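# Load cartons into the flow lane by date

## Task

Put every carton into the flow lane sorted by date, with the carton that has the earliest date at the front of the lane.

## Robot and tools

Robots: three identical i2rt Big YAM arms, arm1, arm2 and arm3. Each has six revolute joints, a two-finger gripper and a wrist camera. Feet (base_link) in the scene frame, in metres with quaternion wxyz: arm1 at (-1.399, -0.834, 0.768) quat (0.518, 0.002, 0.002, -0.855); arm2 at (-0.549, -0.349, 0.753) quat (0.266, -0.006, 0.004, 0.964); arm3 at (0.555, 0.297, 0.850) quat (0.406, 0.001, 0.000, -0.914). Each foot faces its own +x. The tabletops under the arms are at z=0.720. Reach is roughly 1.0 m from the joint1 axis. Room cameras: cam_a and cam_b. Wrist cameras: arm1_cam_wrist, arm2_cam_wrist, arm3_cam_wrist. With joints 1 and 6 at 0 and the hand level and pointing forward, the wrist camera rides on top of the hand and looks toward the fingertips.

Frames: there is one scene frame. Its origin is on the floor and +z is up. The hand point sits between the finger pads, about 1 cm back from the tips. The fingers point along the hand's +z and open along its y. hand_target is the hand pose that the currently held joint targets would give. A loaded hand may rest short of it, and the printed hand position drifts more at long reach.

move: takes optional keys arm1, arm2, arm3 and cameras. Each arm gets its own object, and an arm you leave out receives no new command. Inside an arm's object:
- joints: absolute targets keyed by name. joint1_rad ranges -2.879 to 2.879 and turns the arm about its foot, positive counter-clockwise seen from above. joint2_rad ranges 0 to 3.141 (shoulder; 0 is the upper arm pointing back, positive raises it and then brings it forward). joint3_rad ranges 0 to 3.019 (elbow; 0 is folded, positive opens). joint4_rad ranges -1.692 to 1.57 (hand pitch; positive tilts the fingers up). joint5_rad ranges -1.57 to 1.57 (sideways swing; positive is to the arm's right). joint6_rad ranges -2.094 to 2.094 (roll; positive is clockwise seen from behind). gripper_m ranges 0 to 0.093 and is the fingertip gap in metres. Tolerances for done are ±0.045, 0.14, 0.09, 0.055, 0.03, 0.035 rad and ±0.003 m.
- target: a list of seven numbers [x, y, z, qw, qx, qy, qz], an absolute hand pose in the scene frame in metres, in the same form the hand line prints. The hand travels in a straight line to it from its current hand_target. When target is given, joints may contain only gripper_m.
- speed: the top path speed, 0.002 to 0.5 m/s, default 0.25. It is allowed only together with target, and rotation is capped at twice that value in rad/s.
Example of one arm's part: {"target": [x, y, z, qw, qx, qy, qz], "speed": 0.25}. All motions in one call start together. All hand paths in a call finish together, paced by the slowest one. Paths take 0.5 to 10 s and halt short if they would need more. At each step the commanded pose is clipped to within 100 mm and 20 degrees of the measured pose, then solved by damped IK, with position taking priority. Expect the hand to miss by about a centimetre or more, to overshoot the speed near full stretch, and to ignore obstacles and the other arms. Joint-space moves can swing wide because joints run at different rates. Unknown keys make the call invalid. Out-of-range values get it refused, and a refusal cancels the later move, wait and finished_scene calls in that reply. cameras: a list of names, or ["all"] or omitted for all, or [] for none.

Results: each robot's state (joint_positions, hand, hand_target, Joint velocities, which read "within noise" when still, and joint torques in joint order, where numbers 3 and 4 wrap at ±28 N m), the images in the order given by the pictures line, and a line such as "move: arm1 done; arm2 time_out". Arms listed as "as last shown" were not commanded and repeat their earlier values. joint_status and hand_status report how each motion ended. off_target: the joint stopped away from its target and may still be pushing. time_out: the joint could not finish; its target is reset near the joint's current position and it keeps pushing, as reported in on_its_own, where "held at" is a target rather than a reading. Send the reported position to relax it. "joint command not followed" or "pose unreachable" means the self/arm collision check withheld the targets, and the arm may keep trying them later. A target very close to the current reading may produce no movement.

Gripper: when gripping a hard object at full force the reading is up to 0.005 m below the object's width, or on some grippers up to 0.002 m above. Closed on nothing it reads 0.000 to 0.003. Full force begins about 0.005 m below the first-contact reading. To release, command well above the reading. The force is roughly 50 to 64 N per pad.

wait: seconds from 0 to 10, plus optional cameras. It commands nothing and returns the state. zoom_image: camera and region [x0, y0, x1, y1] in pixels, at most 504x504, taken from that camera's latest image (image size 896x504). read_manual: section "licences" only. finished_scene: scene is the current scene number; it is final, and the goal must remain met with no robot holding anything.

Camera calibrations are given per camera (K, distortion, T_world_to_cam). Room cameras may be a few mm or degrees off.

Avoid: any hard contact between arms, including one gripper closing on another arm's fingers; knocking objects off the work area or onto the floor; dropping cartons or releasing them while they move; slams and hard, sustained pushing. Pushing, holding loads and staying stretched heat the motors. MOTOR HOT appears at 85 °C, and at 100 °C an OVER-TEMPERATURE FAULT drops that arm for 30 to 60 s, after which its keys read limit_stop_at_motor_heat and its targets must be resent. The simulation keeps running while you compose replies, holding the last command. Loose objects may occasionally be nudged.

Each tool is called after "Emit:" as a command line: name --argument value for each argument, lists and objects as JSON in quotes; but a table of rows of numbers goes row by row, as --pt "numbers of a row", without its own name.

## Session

Emit:
move --arm1 '{"joints": {"joint1_rad": -2.394, "joint2_rad": 1.144, "joint3_rad": 0.963, "joint4_rad": -0.787, "joint5_rad": 0, "joint6_rad": 0, "gripper_m": 0.093}}' --arm2 '{"joints": {"joint1_rad": 2.285, "joint2_rad": 1.181, "joint3_rad": 1.031, "joint4_rad": -0.819, "joint5_rad": 0, "joint6_rad": 0, "gripper_m": 0.093}}' --arm3 '{"joints": {"joint1_rad": 1.163, "joint2_rad": 2.25, "joint3_rad": 2.1, "joint4_rad": -1.43, "joint5_rad": 0.11, "joint6_rad": 2.003, "gripper_m": 0.093}}' --cameras '["all"]'

Scene clock: 2.50 s.
Joint torques (N m): arm1=[-0.21 -9.29 11.11 1.55 0.01 -0.06] | arm2=[0.38 -7.36 10.82 1.88 0.02 -0.11] | arm3=[0.56 -30.15 13.35 -0.14 0.22 0.15]
Heat: arm1: hottest joint2_rad 37 °C; arm2: hottest joint3_rad 39 °C; arm3: hottest joint3_rad 36 °C.
move: arm1 done; arm2 done; arm3 done
Joint velocities: within noise
arm1.joint_positions: joint1_rad=-2.381 joint2_rad=+1.149 joint3_rad=+0.942 joint4_rad=-0.803 joint5_rad=+0.001 joint6_rad=+0.009 gripper_m=+0.09310
arm1.joint_status: all done
arm1.hand: x=-1.5180 y=-0.4185 z=+0.9865 quat_wxyz=(+0.169, -0.765, +0.581, +0.222) (m; scene frame)
arm1.hand_target: x=-1.5149 y=-0.4086 z=+1.0016 quat_wxyz=(+0.183, -0.759, +0.579, +0.237) (m; scene frame)
arm1.hand_status: not commanded
arm2.joint_positions: joint1_rad=+2.279 joint2_rad=+1.180 joint3_rad=+1.032 joint4_rad=-0.828 joint5_rad=-0.001 joint6_rad=+0.010 gripper_m=+0.09308
arm2.joint_status: all done
arm2.hand: x=-0.4748 y=-0.7957 z=+1.0055 quat_wxyz=(+0.232, +0.620, +0.726, -0.189) (m; scene frame)
arm2.hand_target: x=-0.4718 y=-0.7970 z=+1.0059 quat_wxyz=(+0.234, +0.613, +0.730, -0.192) (m; scene frame)
arm2.hand_status: not commanded
arm3.joint_positions: joint1_rad=+1.157 joint2_rad=+2.243 joint3_rad=+2.071 joint4_rad=-1.421 joint5_rad=+0.109 joint6_rad=+1.995 gripper_m=+0.09309
arm3.joint_status: all done
arm3.hand: x=+0.8164 y=-0.3321 z=+0.9246 quat_wxyz=(-0.012, -0.999, +0.000, +0.053) (m; scene frame)
arm3.hand_target: x=+0.8229 y=-0.3363 z=+0.9313 quat_wxyz=(-0.019, -0.999, +0.002, +0.051) (m; scene frame)
arm3.hand_status: not commanded
pictures: arm1_cam_wrist, arm2_cam_wrist, arm3_cam_wrist, cam_a, cam_b
camera_calibration:
arm1_cam_wrist: T_world_to_cam=[[0.958575, 0.284246, -0.0183695, 1.59548], [0.284479, -0.952128, 0.111909, -0.0792481], [0.0143195, -0.112499, -0.993549, 1.07824], [0, 0, 0, 1]] pos_world=[-1.52229, -0.407663, 1.10946]
arm2_cam_wrist: T_world_to_cam=[[-0.987597, -0.15701, -0.000233837, -0.595523], [-0.157005, 0.987576, -0.00656598, 0.725913], [0.00126185, -0.00644783, -0.999978, 1.12382], [0, 0, 0, 1]] pos_world=[-0.475583, -0.803151, 1.12843]
arm3_cam_wrist: T_world_to_cam=[[0.0144325, 0.999496, -0.028269, 0.347162], [0.861785, 0.00190326, 0.507269, -1.1701], [0.507068, -0.031683, -0.861324, 0.494917], [0, 0, 0, 1]] pos_world=[0.752406, -0.32908, 1.02965]

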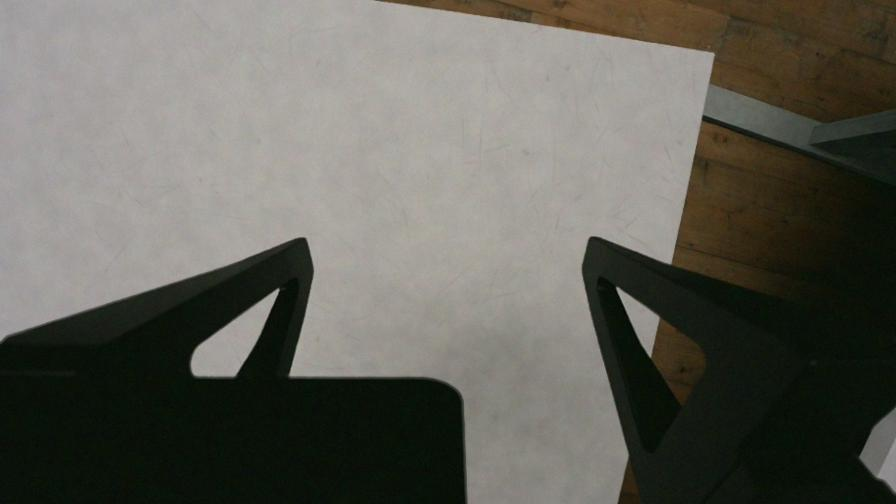

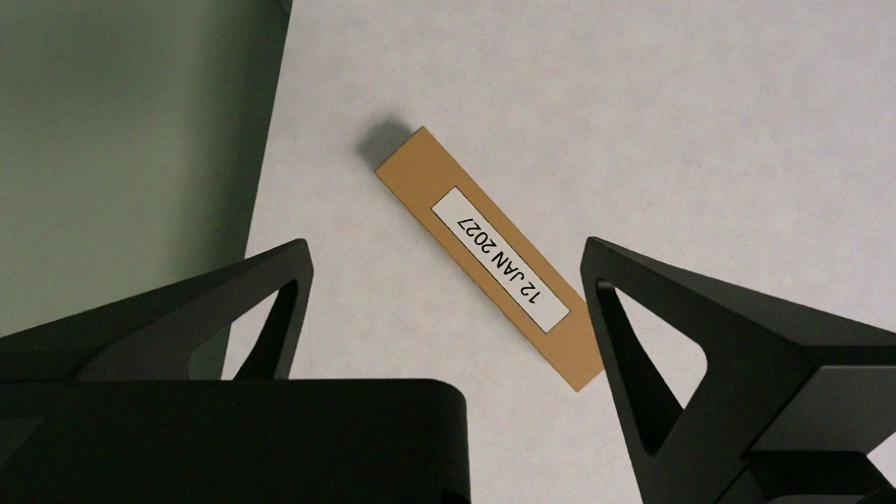

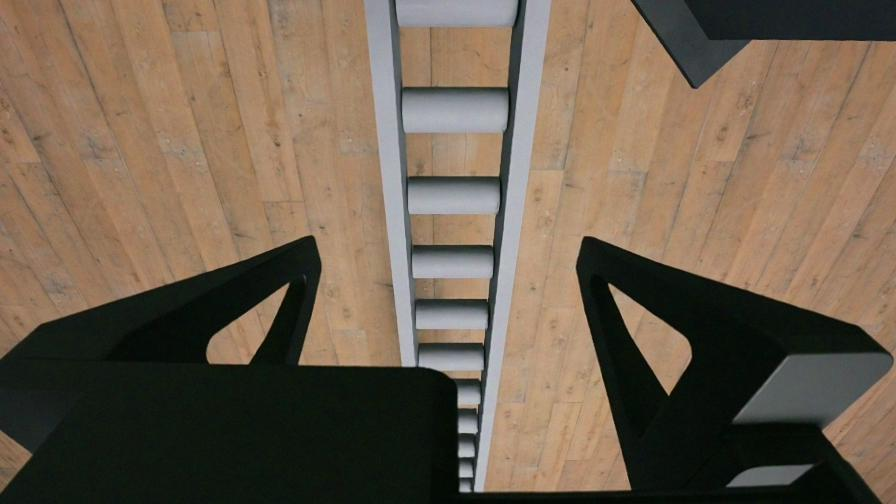

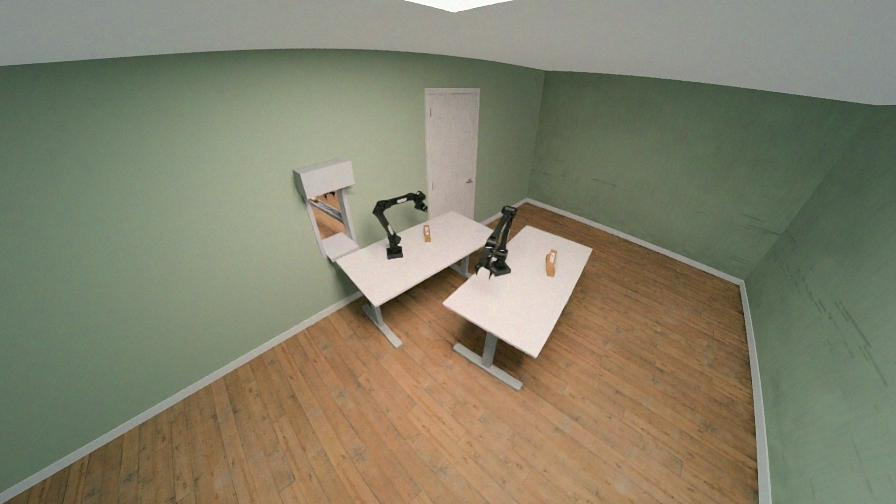

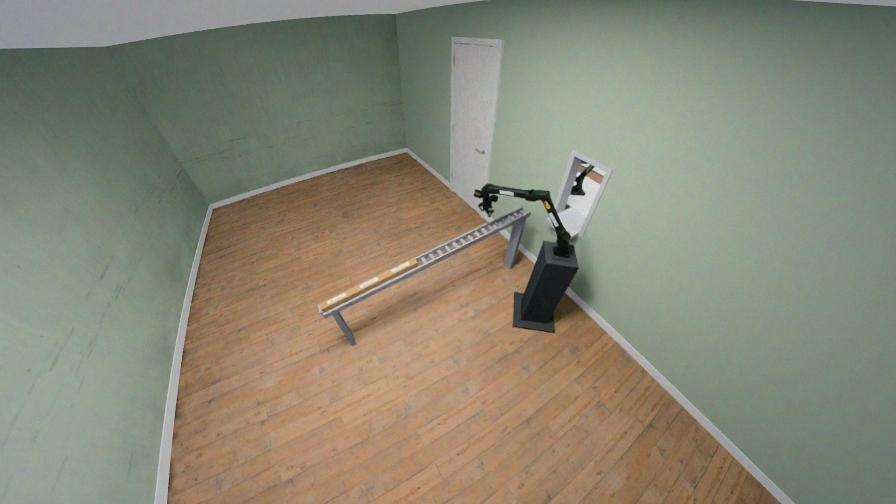

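Emit:
move --arm1 '{"joints": {"joint1_rad": -0.339, "joint2_rad": 1.144, "joint3_rad": 0.963, "joint4_rad": -0.787, "joint5_rad": 0, "joint6_rad": 0, "gripper_m": 0.093}}' --arm2 '{"joints": {"joint1_rad": 2.186, "joint2_rad": 1.541, "joint3_rad": 1.37, "joint4_rad": -1.4, "joint5_rad": 0, "joint6_rad": -0.831, "gripper_m": 0.093}}' --arm3 '{"joints": {"joint1_rad": -0.2147, "joint2_rad": 1.269, "joint3_rad": 0.9586, "joint4_rad": -1.26, "joint5_rad": 0, "joint6_rad": 0.621, "gripper_m": 0.093}}' --cameras '["arm1_cam_wrist", "arm2_cam_wrist"]'

Scene clock: 30.77 s.
Joint torques (N m): arm1=[1.73 -9.41 11.07 1.35 0.11 -0.05] | arm2=[-0.21 -10.87 14.27 -0.16 -0.1 -0.13] | arm3=[-0.38 -12.63 10.48 0.21 0.01 -0.03]
Heat: arm1: hottest joint3_rad 42 °C; arm2: hottest joint3_rad 43 °C; arm3: hottest joint2_rad 39 °C.
move: arm1 done; arm2 done; arm3 done
Joint velocities: within noise
arm1.joint_positions: joint1_rad=-0.353 joint2_rad=+1.149 joint3_rad=+0.942 joint4_rad=-0.797 joint5_rad=-0.001 joint6_rad=+0.008 gripper_m=+0.09310
arm1.joint_status: all done
arm1.hand: x=-1.7211 y=-1.1267 z=+0.9829 quat_wxyz=(-0.100, -0.898, -0.343, +0.258) (m; scene frame)
arm1.hand_target: x=-1.7226 y=-1.1364 z=+0.9972 quat_wxyz=(-0.107, -0.889, -0.351, +0.274) (m; scene frame)
arm1.hand_status: not commanded
arm2.joint_positions: joint1_rad=+2.188 joint2_rad=+1.530 joint3_rad=+1.311 joint4_rad=-1.392 joint5_rad=+0.000 joint6_rad=-0.820 gripper_m=+0.09308
arm2.joint_status: all done
arm2.hand: x=-0.5168 y=-0.7829 z=+0.9415 quat_wxyz=(-0.002, +0.330, +0.944, +0.014) (m; scene frame)
arm2.hand_target: x=-0.5166 y=-0.8001 z=+0.9588 quat_wxyz=(+0.006, +0.326, +0.945, -0.004) (m; scene frame)
arm2.hand_status: not commanded
arm3.joint_positions: joint1_rad=-0.207 joint2_rad=+1.277 joint3_rad=+0.958 joint4_rad=-1.256 joint5_rad=+0.002 joint6_rad=+0.630 gripper_m=+0.09309
arm3.joint_status: all done
arm3.hand: x=+0.2797 y=+0.0986 z=+0.9967 quat_wxyz=(+0.002, -1.000, +0.000, -0.002) (m; scene frame)
arm3.hand_target: x=+0.2793 y=+0.1010 z=+0.9993 quat_wxyz=(+0.000, -1.000, +0.000, -0.001) (m; scene frame)
arm3.hand_status: not commanded
pictures: arm1_cam_wrist, arm2_cam_wrist
camera_calibration:
arm1_cam_wrist: T_world_to_cam=[[-0.679414, 0.733458, -0.0208833, -0.319187], [0.727013, 0.676748, 0.116037, 1.89754], [0.0992409, 0.0636546, -0.993025, 1.34207], [0, 0, 0, 1]] pos_world=[-1.72959, -1.13548, 1.10586]
arm2_cam_wrist: T_world_to_cam=[[-0.619727, -0.784709, -0.013037, -0.924249], [-0.64636, 0.500902, 0.5756, -0.475814], [-0.445148, 0.365141, -0.817628, 0.948513], [0, 0, 0, 1]] pos_world=[-0.4581, -0.833271, 1.03736]

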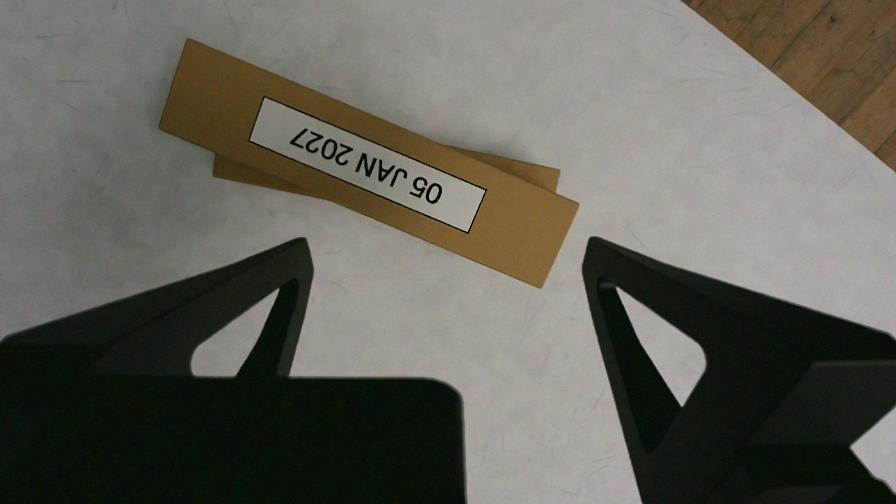

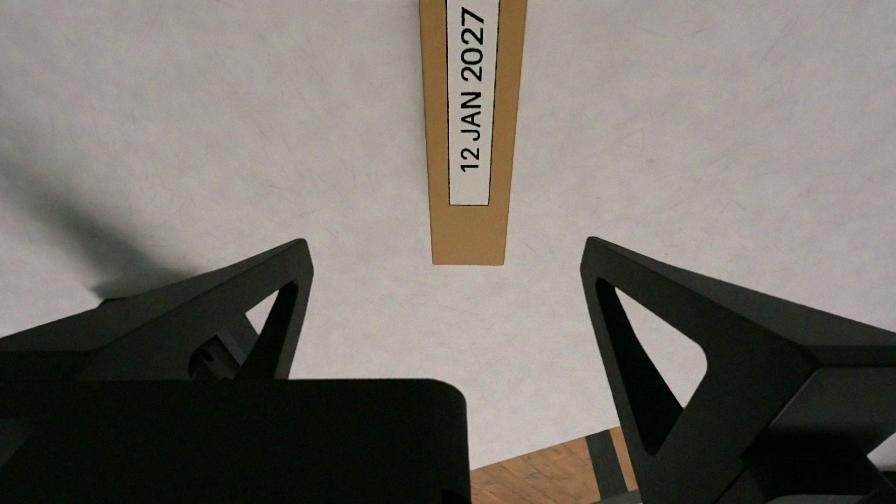

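Emit:
move --arm1 '{"joints": {"joint1_rad": -0.227, "joint2_rad": 1.592, "joint3_rad": 1.43, "joint4_rad": -1.409, "joint5_rad": 0, "joint6_rad": -1.063, "gripper_m": 0.093}}' --arm2 '{"joints": {"joint1_rad": -0.5, "joint2_rad": 1.268, "joint3_rad": 1.093, "joint4_rad": -1.396, "joint5_rad": 0, "joint6_rad": -1.302}}' --cameras '["arm1_cam_wrist"]'

Scene clock: 63.40 s.
Joint torques (N m): arm1=[1.2 -15.74 12.48 -0.31 -0.01 -0.06] | arm2=[-0.56 -8 8.08 0.09 -0.14 -0.14] | arm3=[-0.38 -12.75 10.48 0.2 0 -0.04]
Heat: arm1: hottest joint3_rad 45 °C; arm2: hottest joint3_rad 48 °C; arm3: hottest joint3_rad 40 °C.
move: arm1 done; arm2 done
Joint velocities: within noise
arm1.joint_positions: joint1_rad=-0.236 joint2_rad=+1.596 joint3_rad=+1.377 joint4_rad=-1.399 joint5_rad=+0.000 joint6_rad=-1.054 gripper_m=+0.09310
arm1.joint_status: all done
arm1.hand: x=-1.7018 y=-1.1818 z=+0.9438 quat_wxyz=(-0.002, -0.578, -0.816, -0.027) (m; scene frame)
arm1.hand_target: x=-1.7082 y=-1.1952 z=+0.9652 quat_wxyz=(+0.001, -0.571, -0.821, -0.003) (m; scene frame)
arm1.hand_status: not commanded
arm2.joint_positions: joint1_rad=-0.493 joint2_rad=+1.270 joint3_rad=+1.115 joint4_rad=-1.391 joint5_rad=+0.000 joint6_rad=-1.291 gripper_m=+0.09308
arm2.joint_status: all done
arm2.hand: x=-0.7336 y=-0.0391 z=+0.9556 quat_wxyz=(-0.005, +0.992, +0.129, -0.001) (m; scene frame)
arm2.hand_target: x=-0.7273 y=-0.0449 z=+0.9479 quat_wxyz=(+0.006, +0.991, +0.131, +0.004) (m; scene frame)
arm2.hand_status: not commanded
arm3: as last shown
arm3.joint_positions: joint1_rad=-0.207 joint2_rad=+1.277 joint3_rad=+0.958 joint4_rad=-1.256 joint5_rad=+0.002 joint6_rad=+0.629 gripper_m=+0.09309
pictures: arm1_cam_wrist
camera_calibration:
arm1_cam_wrist: T_world_to_cam=[[-0.940278, -0.33308, -0.0702449, -1.92423], [-0.297169, 0.702529, 0.64664, -0.288008], [-0.166034, 0.628896, -0.759554, 1.30099], [0, 0, 0, 1]] pos_world=[-1.67889, -1.25678, 1.03925]

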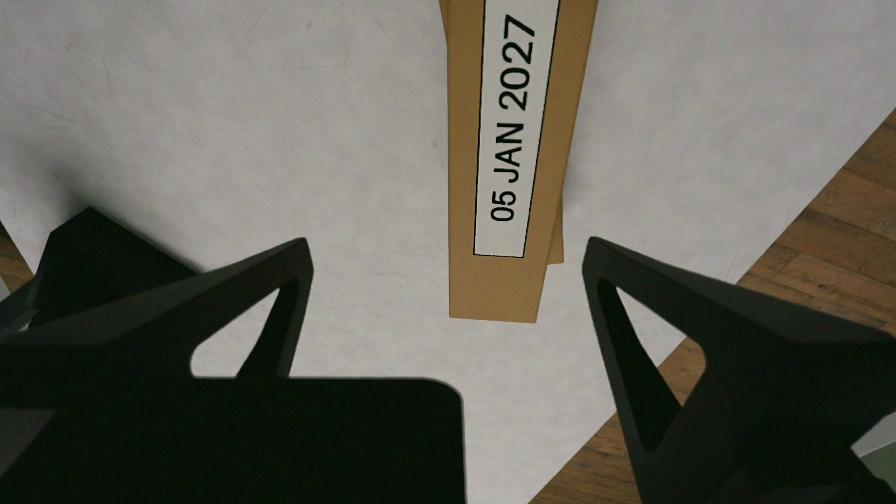

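Emit:
move --arm1 '{"target": [-1.717, -1.209, 0.826, 0, 0.578, 0.816, 0], "speed": 0.25}' --cameras '[]'

Emit:
move --arm1 '{"joints": {"gripper_m": 0.05}}' --cameras '[]'

Emit:
move --arm1 '{"target": [-1.717, -1.209, 0.90, 0, 0.578, 0.816, 0], "speed": 0.3}' --cameras '[]'

Emit:
move --arm1 '{"target": [-1.528, -1.143, 0.98, 0, 0.578, 0.816, 0], "speed": 0.4}' --cameras '["arm1_cam_wrist"]'

Scene clock: 78.33 s.
Joint torques (N m): arm1=[1.55 -17.85 7.99 0.49 -0.11 0.11] | arm2=[-0.56 -8 8.09 0.08 -0.14 -0.12] | arm3=[-0.62 -12.63 10.5 0.16 -0.01 -0.02]
Heat: arm1: hottest joint3_rad 44 °C; arm2: hottest joint3_rad 48 °C; arm3: hottest joint3_rad 41 °C.
move: arm1 off_target
Joint velocities: within noise
arm1.joint_positions: joint1_rad=-0.236 joint2_rad=+1.757 joint3_rad=+1.234 joint4_rad=-1.074 joint5_rad=+0.000 joint6_rad=-1.051 gripper_m=+0.09310
arm1.joint_status: not commanded
arm1.hand: x=-1.7162 y=-1.1980 z=+0.8182 quat_wxyz=(-0.001, -0.580, -0.815, -0.016) (m; scene frame)
arm1.hand_target: x=-1.7168 y=-1.2089 z=+0.8261 quat_wxyz=(+0.000, -0.578, -0.816, +0.000) (m; scene frame)
arm1.hand_status: off_target (0.013 m and 1.9 deg from the pose sent, 0.122 m and 3.1 deg at the start)
arm2, arm3: as last shown
pictures: none
No camera images: "cameras" was empty.

Scene clock: 78.93 s.
Joint torques (N m): arm1=[1.55 -17.49 8.16 0.23 -0.12 0.11] | arm2=[-0.56 -8.06 8.08 0.09 -0.14 -0.12] | arm3=[-0.38 -12.57 10.48 0.21 0.01 -0.04]
Heat: arm1: hottest joint3_rad 44 °C; arm2: hottest joint3_rad 48 °C; arm3: hottest joint3_rad 41 °C.
move: arm1 off_target
Joint velocities: within noise
arm1.joint_positions: joint1_rad=-0.236 joint2_rad=+1.757 joint3_rad=+1.234 joint4_rad=-1.067 joint5_rad=+0.000 joint6_rad=-1.050 gripper_m=+0.06038
arm1.joint_status: gripper_m off_target (ended at +0.06042, target +0.05000)
arm1.hand: x=-1.7175 y=-1.1994 z=+0.8181 quat_wxyz=(+0.000, -0.580, -0.814, -0.013) (m; scene frame)
arm1.hand_target: x=-1.7168 y=-1.2088 z=+0.8261 quat_wxyz=(+0.000, -0.578, -0.816, +0.000) (m; scene frame)
arm1.hand_status: not commanded
arm2, arm3: as last shown
pictures: none
No camera images: "cameras" was empty.

Scene clock: 80.27 s.
Joint torques (N m): arm1=[1.49 -18.61 12.79 -0.5 -0.05 0.09] | arm2=[-0.44 -7.94 8.08 0.06 -0.14 -0.12] | arm3=[-0.38 -12.69 10.55 0.21 0.01 -0.04]
Heat: arm1: hottest joint3_rad 44 °C; arm2: hottest joint3_rad 47 °C; arm3: hottest joint3_rad 41 °C.
move: arm1 off_target
Joint velocities: within noise
arm1.joint_positions: joint1_rad=-0.236 joint2_rad=+1.695 joint3_rad=+1.278 joint4_rad=-1.231 joint5_rad=-0.002 joint6_rad=-1.049 gripper_m=+0.06039
arm1.joint_status: not commanded
arm1.hand: x=-1.7054 y=-1.1862 z=+0.8633 quat_wxyz=(-0.004, -0.580, -0.813, -0.041) (m; scene frame)
arm1.hand_target: x=-1.7155 y=-1.2072 z=+0.9001 quat_wxyz=(+0.000, -0.578, -0.816, +0.000) (m; scene frame)
arm1.hand_status: off_target (0.045 m and 4.7 deg from the pose sent, 0.082 m and 1.5 deg at the start)
arm2, arm3: as last shown
pictures: none
No camera images: "cameras" was empty.

Scene clock: 81.97 s.
Joint torques (N m): arm1=[1.96 -10.23 10.61 -0.31 0.08 0.12] | arm2=[-0.5 -8 8.09 0.08 -0.14 -0.12] | arm3=[-0.5 -12.63 10.52 0.21 0 -0.03]
Heat: arm1: hottest joint3_rad 44 °C; arm2: hottest joint3_rad 47 °C; arm3: hottest joint3_rad 41 °C.
move: arm1 off_target
Joint velocities: within noise
arm1.joint_positions: joint1_rad=+0.069 joint2_rad=+1.227 joint3_rad=+1.058 joint4_rad=-1.425 joint5_rad=-0.002 joint6_rad=-0.743 gripper_m=+0.06038
arm1.joint_status: not commanded
arm1.hand: x=-1.5310 y=-1.1362 z=+0.9656 quat_wxyz=(+0.002, -0.581, -0.814, -0.014) (m; scene frame)
arm1.hand_target: x=-1.5279 y=-1.1426 z=+0.9798 quat_wxyz=(+0.000, -0.578, -0.816, +0.000) (m; scene frame)
arm1.hand_status: off_target (0.016 m and 1.7 deg from the pose sent, 0.217 m and 4.7 deg at the start; pose on its path clipped on 6 of 51 steps)
arm2, arm3: as last shown
pictures: arm1_cam_wrist
camera_calibration:
arm1_cam_wrist: T_world_to_cam=[[-0.943928, -0.32694, -0.0459284, -1.76902], [-0.278776, 0.714767, 0.641399, -0.236219], [-0.176871, 0.618238, -0.765832, 1.29474], [0, 0, 0, 1]] pos_world=[-1.50668, -1.20998, 1.06181]

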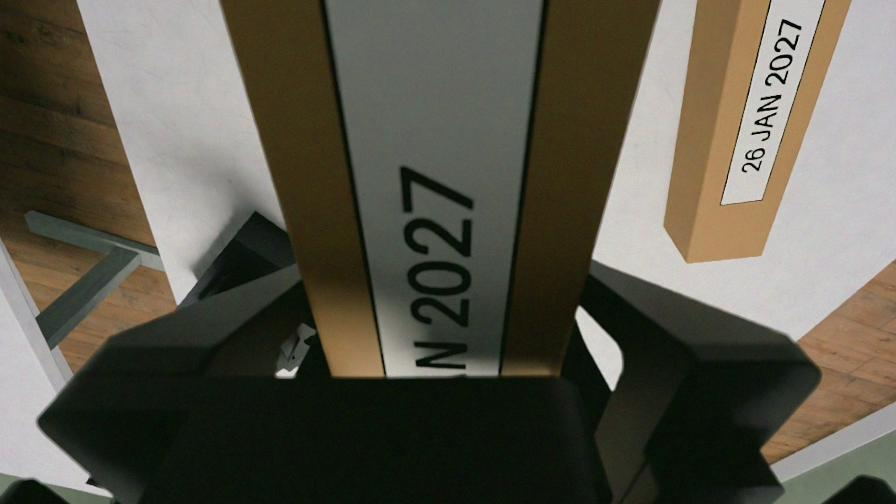

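Emit:
move --arm1 '{"joints": {"joint1_rad": 2.75, "joint2_rad": 2.072, "joint3_rad": 2.114, "joint4_rad": -1.613, "joint5_rad": 0, "joint6_rad": -0.873}}' --cameras '[]'

Emit:
move --arm1 '{"target": [-0.905, -0.42, 0.79, 0, -0.7071, 0.7071, 0], "speed": 0.25}' --cameras '[]'

Emit:
move --arm1 '{"target": [-0.905, -0.42, 0.774, 0, -0.7071, 0.7071, 0], "speed": 0.08}' --cameras '[]'

Emit:
move --arm1 '{"joints": {"gripper_m": 0.093}}' --cameras '[]'

Emit:
move --arm1 '{"target": [-0.905, -0.42, 0.95, 0, -0.7071, 0.7071, 0], "speed": 0.35}' --cameras '[]'

Emit:
move --arm1 '{"joints": {"joint1_rad": -0.276, "joint2_rad": 1.61, "joint3_rad": 1.45, "joint4_rad": -1.414, "joint5_rad": 0, "joint6_rad": -1.33}}' --arm2 '{"joints": {"joint1_rad": 0.807, "joint2_rad": 1.368, "joint3_rad": 1.187, "joint4_rad": -1.39, "joint5_rad": 0, "joint6_rad": -1.302, "gripper_m": 0.093}}' --cameras '["arm1_cam_wrist", "arm2_cam_wrist"]'

Scene clock: 101.73 s.
Joint torques (N m): arm1=[0.73 -28.86 11.73 -0.51 -0.04 -0.04] | arm2=[-0.5 -7.94 8.06 0.09 -0.14 -0.12] | arm3=[-0.44 -12.45 10.54 0.23 0.01 -0.03]
Heat: arm1: hottest joint3_rad 45 °C; arm2: hottest joint3_rad 47 °C; arm3: hottest joint3_rad 41 °C.
move: arm1 done
Joint velocities: within noise
arm1.joint_positions: joint1_rad=+2.744 joint2_rad=+2.132 joint3_rad=+2.073 joint4_rad=-1.599 joint5_rad=+0.000 joint6_rad=-0.867 gripper_m=+0.06034
arm1.joint_status: all done
arm1.hand: x=-0.9051 y=-0.4261 z=+0.9186 quat_wxyz=(+0.040, +0.702, -0.711, -0.005) (m; scene frame)
arm1.hand_target: x=-0.9045 y=-0.4209 z=+0.9710 quat_wxyz=(-0.003, +0.707, -0.707, -0.001) (m; scene frame)
arm1.hand_status: not commanded
arm2, arm3: as last shown
pictures: none
No camera images: "cameras" was empty.

Scene clock: 103.27 s.
Joint torques (N m): arm1=[1.55 -25.82 8.73 0.24 0 -0.01] | arm2=[-0.5 -8 8.08 0.08 -0.14 -0.12] | arm3=[-0.32 -12.75 10.51 0.18 0.01 -0.02]
Heat: arm1: hottest joint3_rad 45 °C; arm2: hottest joint3_rad 46 °C; arm3: hottest joint3_rad 41 °C.
move: arm1 off_target
Joint velocities: within noise
arm1.joint_positions: joint1_rad=+2.744 joint2_rad=+2.191 joint3_rad=+1.775 joint4_rad=-1.203 joint5_rad=+0.002 joint6_rad=-0.868 gripper_m=+0.06035
arm1.joint_status: not commanded
arm1.hand: x=-0.9095 y=-0.4297 z=+0.7702 quat_wxyz=(+0.022, +0.703, -0.711, -0.002) (m; scene frame)
arm1.hand_target: x=-0.9053 y=-0.4203 z=+0.7901 quat_wxyz=(+0.000, +0.707, -0.707, +0.000) (m; scene frame)
arm1.hand_status: off_target (0.022 m and 2.6 deg from the pose sent, 0.129 m and 4.7 deg at the start)
arm2, arm3: as last shown
pictures: none
No camera images: "cameras" was empty.

Scene clock: 104.23 s.
Joint torques (N m): arm1=[1.55 -24.12 8.02 1.05 -0.09 -0.01] | arm2=[-0.5 -8 8.09 0.09 -0.14 -0.12] | arm3=[-0.26 -12.57 10.47 0.23 0 -0.03]
Heat: arm1: hottest joint3_rad 45 °C; arm2: hottest joint3_rad 46 °C; arm3: hottest joint3_rad 41 °C.
move: arm1 off_target
Joint velocities: within noise
arm1.joint_positions: joint1_rad=+2.744 joint2_rad=+2.191 joint3_rad=+1.769 joint4_rad=-1.195 joint5_rad=+0.004 joint6_rad=-0.868 gripper_m=+0.06034
arm1.joint_status: not commanded
arm1.hand: x=-0.9096 y=-0.4301 z=+0.7681 quat_wxyz=(+0.020, +0.703, -0.711, -0.001) (m; scene frame)
arm1.hand_target: x=-0.9052 y=-0.4201 z=+0.7743 quat_wxyz=(+0.000, +0.707, -0.707, +0.000) (m; scene frame)
arm1.hand_status: off_target (0.013 m and 2.4 deg from the pose sent, 0.011 m and 2.6 deg at the start)
arm2: as last shown
arm3.joint_positions: joint1_rad=-0.207 joint2_rad=+1.277 joint3_rad=+0.958 joint4_rad=-1.256 joint5_rad=+0.002 joint6_rad=+0.629 gripper_m=+0.09309
arm3.joint_status: not commanded
arm3.hand: x=+0.2797 y=+0.0986 z=+0.9967 quat_wxyz=(+0.002, -1.000, +0.000, -0.002) (m; scene frame)
arm3.hand_target: x=+0.2793 y=+0.1010 z=+0.9993 quat_wxyz=(+0.000, -1.000, +0.000, -0.001) (m; scene frame)
arm3.hand_status: not commanded
pictures: none
No camera images: "cameras" was empty.

Scene clock: 104.87 s.
Joint torques (N m): arm1=[1.49 -24 8.1 0.47 -0.07 0] | arm2=[-0.5 -8 8.09 0.09 -0.14 -0.12] | arm3=[-0.44 -12.63 10.48 0.24 0 -0.02]
Heat: arm1: hottest joint3_rad 44 °C; arm2: hottest joint3_rad 46 °C; arm3: hottest joint3_rad 41 °C.
move: arm1 done
Joint velocities: within noise
arm1.joint_positions: joint1_rad=+2.744 joint2_rad=+2.191 joint3_rad=+1.768 joint4_rad=-1.178 joint5_rad=+0.003 joint6_rad=-0.868 gripper_m=+0.09283
arm1.joint_status: all done
arm1.hand: x=-0.9065 y=-0.4275 z=+0.7678 quat_wxyz=(+0.012, +0.703, -0.711, -0.001) (m; scene frame)
arm1.hand_target: x=-0.9052 y=-0.4201 z=+0.7742 quat_wxyz=(+0.000, +0.707, -0.707, +0.000) (m; scene frame)
arm1.hand_status: not commanded
arm2.joint_positions: joint1_rad=-0.493 joint2_rad=+1.270 joint3_rad=+1.115 joint4_rad=-1.391 joint5_rad=+0.000 joint6_rad=-1.291 gripper_m=+0.09308
arm2.joint_status: not commanded
arm2.hand: x=-0.7336 y=-0.0391 z=+0.9556 quat_wxyz=(-0.005, +0.992, +0.129, -0.001) (m; scene frame)
arm2.hand_target: x=-0.7273 y=-0.0449 z=+0.9479 quat_wxyz=(+0.006, +0.991, +0.131, +0.004) (m; scene frame)
arm2.hand_status: not commanded
arm3: as last shown
pictures: none
No camera images: "cameras" was empty.

Scene clock: 106.63 s.
Joint torques (N m): arm1=[1.61 -22.95 13.03 -0.32 -0.07 0] | arm2=[-0.5 -8.06 8.08 0.08 -0.14 -0.12] | arm3=[-0.5 -12.81 10.52 0.27 0.02 -0.04]
Heat: arm1: hottest joint3_rad 45 °C; arm2: hottest joint3_rad 46 °C; arm3: hottest joint3_rad 41 °C.
move: arm1 off_target
Joint velocities: within noise
arm1.joint_positions: joint1_rad=+2.744 joint2_rad=+2.067 joint3_rad=+2.001 joint4_rad=-1.552 joint5_rad=+0.003 joint6_rad=-0.868 gripper_m=+0.09293
arm1.joint_status: not commanded
arm1.hand: x=-0.9121 y=-0.4326 z=+0.9316 quat_wxyz=(+0.020, +0.703, -0.711, -0.001) (m; scene frame)
arm1.hand_target: x=-0.9059 y=-0.4206 z=+0.9501 quat_wxyz=(-0.001, +0.707, -0.707, +0.000) (m; scene frame)
arm1.hand_status: off_target (0.023 m and 2.4 deg from the pose sent, 0.182 m and 1.5 deg at the start; pose on its path clipped on 10 of 53 steps)
arm2, arm3: as last shown
pictures: none
No camera images: "cameras" was empty.

Scene clock: 109.07 s.
Joint torques (N m): arm1=[1.2 -17.67 8.55 -0.16 -0.08 -0.06] | arm2=[0.38 -9.29 13.2 0.17 -0.1 -0.12] | arm3=[-0.38 -12.69 10.52 0.18 0 -0.04]
Heat: arm1: hottest joint3_rad 45 °C; arm2: hottest joint3_rad 47 °C; arm3: hottest joint3_rad 41 °C.
move: arm1 done; arm2 done
Joint velocities: within noise
arm1.joint_positions: joint1_rad=-0.273 joint2_rad=+1.629 joint3_rad=+1.449 joint4_rad=-1.407 joint5_rad=+0.001 joint6_rad=-1.321 gripper_m=+0.09298
arm1.joint_status: all done
arm1.hand: x=-1.7303 y=-1.1867 z=+0.9551 quat_wxyz=(-0.001, -0.481, -0.877, -0.011) (m; scene frame)
arm1.hand_target: x=-1.7296 y=-1.1841 z=+0.9644 quat_wxyz=(+0.000, -0.479, -0.878, -0.005) (m; scene frame)
arm1.hand_status: not commanded
arm2.joint_positions: joint1_rad=+0.801 joint2_rad=+1.370 joint3_rad=+1.140 joint4_rad=-1.391 joint5_rad=+0.000 joint6_rad=-1.292 gripper_m=+0.09308
arm2.joint_status: all done
arm2.hand: x=-0.9104 y=-0.4431 z=+0.9336 quat_wxyz=(+0.020, +0.713, +0.701, +0.020) (m; scene frame)
arm2.hand_target: x=-0.9246 y=-0.4489 z=+0.9512 quat_wxyz=(+0.007, +0.707, +0.707, -0.001) (m; scene frame)
arm2.hand_status: not commanded
arm3: as last shown
pictures: arm1_cam_wrist, arm2_cam_wrist
camera_calibration:
arm1_cam_wrist: T_world_to_cam=[[-0.840613, -0.539678, -0.046014, -2.04771], [-0.442529, 0.635332, 0.632867, -0.618423], [-0.312311, 0.552359, -0.772892, 0.976787], [0, 0, 0, 1]] pos_world=[-1.68994, -1.25174, 1.05211]
arm2_cam_wrist: T_world_to_cam=[[-0.99897, 0.0119328, -0.0437892, -0.865202], [-0.0149647, 0.824263, 0.566009, -0.168815], [0.0428479, 0.566081, -0.823235, 1.18141], [0, 0, 0, 1]] pos_world=[-0.917457, -0.519298, 1.03024]

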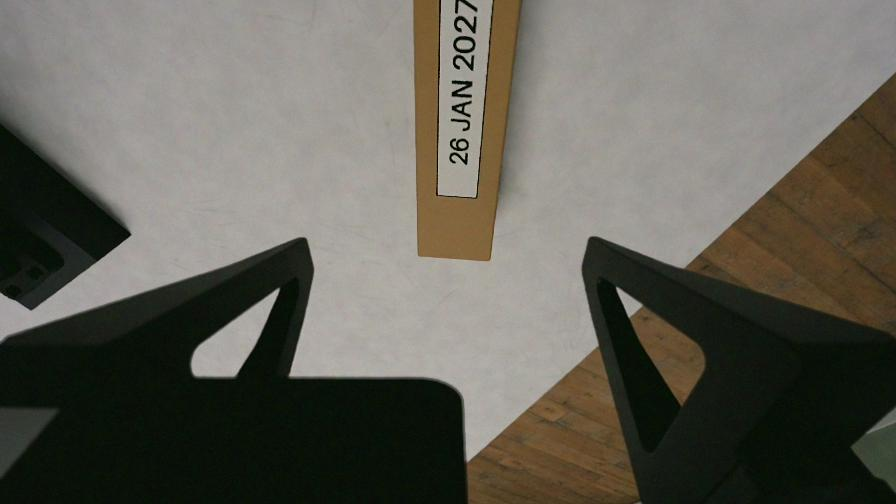

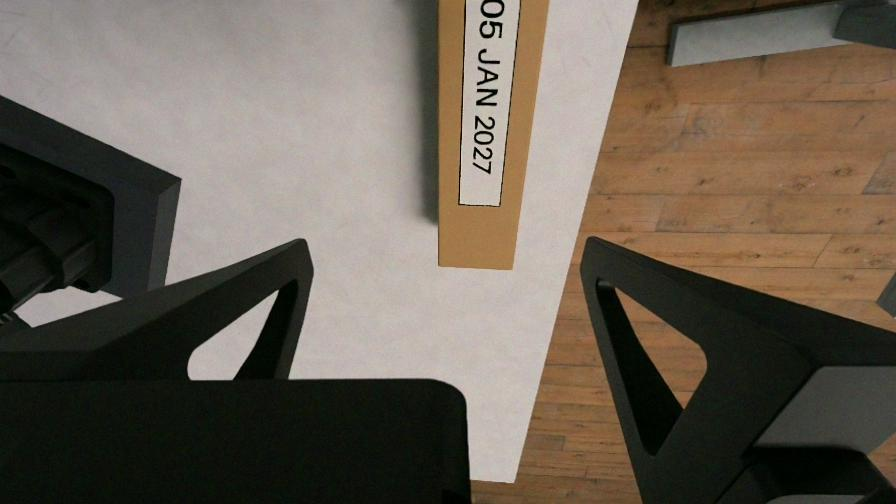

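Emit:
move --arm1 '{"target": [-1.722, -1.205, 0.766, 0, 0.4947, 0.8691, 0], "speed": 0.25}' --arm2 '{"target": [-0.924, -0.462, 0.742, 0, 0.7163, 0.6978, 0], "speed": 0.25}' --cameras '[]'

Emit:
move --arm1 '{"joints": {"gripper_m": 0.05}}' --arm2 '{"joints": {"gripper_m": 0.05}}' --cameras '[]'

Emit:
move --arm1 '{"target": [-1.722, -1.205, 0.95, 0, 0.4947, 0.8691, 0], "speed": 0.3}' --arm2 '{"target": [-0.924, -0.462, 0.97, 0, 0.7163, 0.6978, 0], "speed": 0.35}' --cameras '["arm1_cam_wrist", "arm2_cam_wrist"]'

Scene clock: 127.10 s.
Joint torques (N m): arm1=[1.67 -17.55 7.13 0.47 -0.09 0.11] | arm2=[0.73 -9.7 6.67 0.62 -0.04 0.11] | arm3=[-0.26 -12.81 10.58 0.21 0.01 -0.03]
Heat: arm1: hottest joint3_rad 43 °C; arm2: hottest joint3_rad 52 °C; arm3: hottest joint3_rad 41 °C.
move: arm1 off_target; arm2 done
Joint velocities: within noise
arm1.joint_positions: joint1_rad=-0.250 joint2_rad=+1.839 joint3_rad=+1.179 joint4_rad=-0.928 joint5_rad=-0.001 joint6_rad=-1.262 gripper_m=+0.09298
arm1.joint_status: not commanded
arm1.hand: x=-1.7230 y=-1.1948 z=+0.7627 quat_wxyz=(-0.002, -0.497, -0.868, -0.011) (m; scene frame)
arm1.hand_target: x=-1.7219 y=-1.2049 z=+0.7661 quat_wxyz=(+0.000, -0.495, -0.869, +0.000) (m; scene frame)
arm1.hand_status: off_target (0.011 m and 1.3 deg from the pose sent, 0.190 m and 2.2 deg at the start)
arm2.joint_positions: joint1_rad=+0.827 joint2_rad=+1.629 joint3_rad=+0.880 joint4_rad=-0.804 joint5_rad=+0.012 joint6_rad=-1.257 gripper_m=+0.09308
arm2.joint_status: not commanded
arm2.hand: x=-0.9286 y=-0.4590 z=+0.7495 quat_wxyz=(-0.002, +0.716, +0.698, -0.006) (m; scene frame)
arm2.hand_target: x=-0.9238 y=-0.4618 z=+0.7421 quat_wxyz=(+0.000, +0.716, +0.698, +0.000) (m; scene frame)
arm2.hand_status: done (0.009 m and 0.7 deg from the pose sent, 0.193 m and 3.3 deg at the start)
arm3: as last shown
pictures: none
No camera images: "cameras" was empty.

Scene clock: 127.70 s.
Joint torques (N m): arm1=[1.67 -17.44 7.16 0.24 -0.1 0.11] | arm2=[0.67 -9.7 6.74 0.72 -0.04 0.09] | arm3=[-0.5 -12.57 10.51 0.18 0.02 -0.04]
Heat: arm1: hottest joint3_rad 43 °C; arm2: hottest joint3_rad 52 °C; arm3: hottest joint3_rad 41 °C.
move: arm1 off_target; arm2 off_target
Joint velocities: within noise
arm1.joint_positions: joint1_rad=-0.250 joint2_rad=+1.839 joint3_rad=+1.179 joint4_rad=-0.920 joint5_rad=+0.000 joint6_rad=-1.260 gripper_m=+0.06023
arm1.joint_status: gripper_m off_target (ended at +0.06027, target +0.05000)
arm1.hand: x=-1.7243 y=-1.1961 z=+0.7626 quat_wxyz=(-0.001, -0.498, -0.867, -0.007) (m; scene frame)
arm1.hand_target: x=-1.7219 y=-1.2049 z=+0.7661 quat_wxyz=(+0.000, -0.495, -0.869, +0.000) (m; scene frame)
arm1.hand_status: not commanded
arm2.joint_positions: joint1_rad=+0.828 joint2_rad=+1.629 joint3_rad=+0.879 joint4_rad=-0.804 joint5_rad=+0.012 joint6_rad=-1.256 gripper_m=+0.06063
arm2.joint_status: gripper_m off_target (ended at +0.06066, target +0.05000)
arm2.hand: x=-0.9281 y=-0.4593 z=+0.7493 quat_wxyz=(-0.002, +0.716, +0.698, -0.005) (m; scene frame)
arm2.hand_target: x=-0.9239 y=-0.4619 z=+0.7422 quat_wxyz=(+0.000, +0.716, +0.698, +0.000) (m; scene frame)
arm2.hand_status: not commanded
arm3: as last shown
pictures: none
No camera images: "cameras" was empty.

Scene clock: 129.40 s.
Joint torques (N m): arm1=[1.61 -17.08 13.63 -0.24 -0.06 0.09] | arm2=[0.67 -9.11 15.9 -0.32 -0.1 0.09] | arm3=[-0.56 -12.69 10.48 0.24 0 -0.02]
Heat: arm1: hottest joint3_rad 43 °C; arm2: hottest joint3_rad 52 °C; arm3: hottest joint3_rad 41 °C.
move: arm1 off_target; arm2 off_target
Joint velocities: within noise
arm1.joint_positions: joint1_rad=-0.250 joint2_rad=+1.645 joint3_rad=+1.368 joint4_rad=-1.359 joint5_rad=-0.002 joint6_rad=-1.259 gripper_m=+0.06024
arm1.joint_status: not commanded
arm1.hand: x=-1.7124 y=-1.1837 z=+0.9184 quat_wxyz=(-0.007, -0.498, -0.866, -0.034) (m; scene frame)
arm1.hand_target: x=-1.7206 y=-1.2033 z=+0.9501 quat_wxyz=(+0.000, -0.495, -0.869, +0.000) (m; scene frame)
arm1.hand_status: off_target (0.039 m and 4.0 deg from the pose sent, 0.188 m and 0.9 deg at the start; pose on its path clipped on 10 of 51 steps)
arm2.joint_positions: joint1_rad=+0.835 joint2_rad=+1.360 joint3_rad=+1.145 joint4_rad=-1.423 joint5_rad=+0.012 joint6_rad=-1.249 gripper_m=+0.06063
arm2.joint_status: not commanded
arm2.hand: x=-0.9010 y=-0.4511 z=+0.9395 quat_wxyz=(+0.017, +0.715, +0.698, +0.032) (m; scene frame)
arm2.hand_target: x=-0.9217 y=-0.4613 z=+0.9700 quat_wxyz=(+0.000, +0.716, +0.698, -0.001) (m; scene frame)
arm2.hand_status: off_target (0.040 m and 4.1 deg from the pose sent, 0.221 m and 0.6 deg at the start; pose on its path clipped on 11 of 51 steps)
arm3: as last shown
pictures: arm1_cam_wrist, arm2_cam_wrist
camera_calibration:
arm1_cam_wrist: T_world_to_cam=[[-0.858995, -0.503755, -0.0914184, -1.98007], [-0.438039, 0.630687, 0.640589, -0.59417], [-0.265044, 0.590308, -0.762422, 1.06864], [0, 0, 0, 1]] pos_world=[-1.6779, -1.25356, 1.01436]
arm2_cam_wrist: T_world_to_cam=[[-0.998233, 0.0201431, -0.0559088, -0.839743], [-0.0161831, 0.813105, 0.581892, -0.186463], [0.0571808, 0.581769, -0.811342, 1.19911], [0, 0, 0, 1]] pos_world=[-0.909843, -0.529078, 1.03444]

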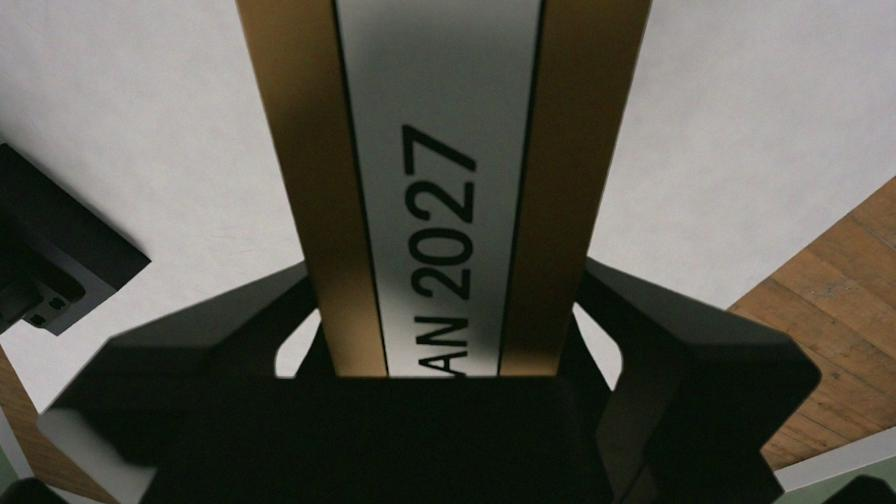

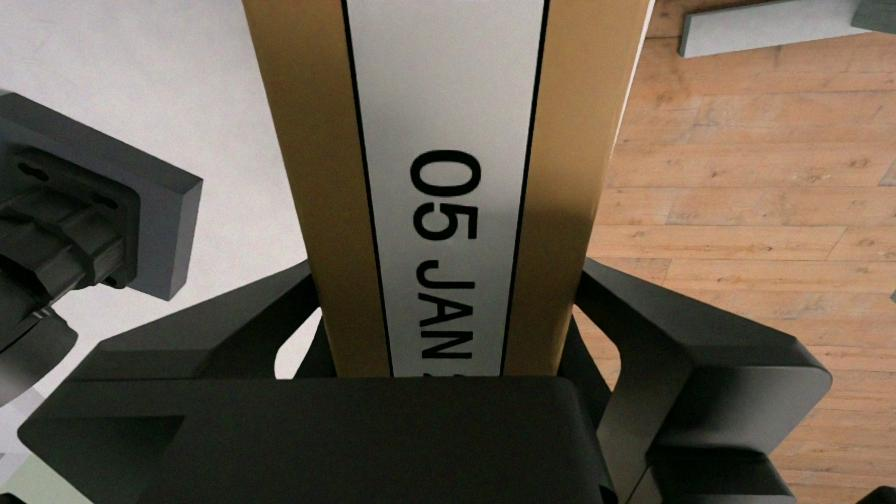

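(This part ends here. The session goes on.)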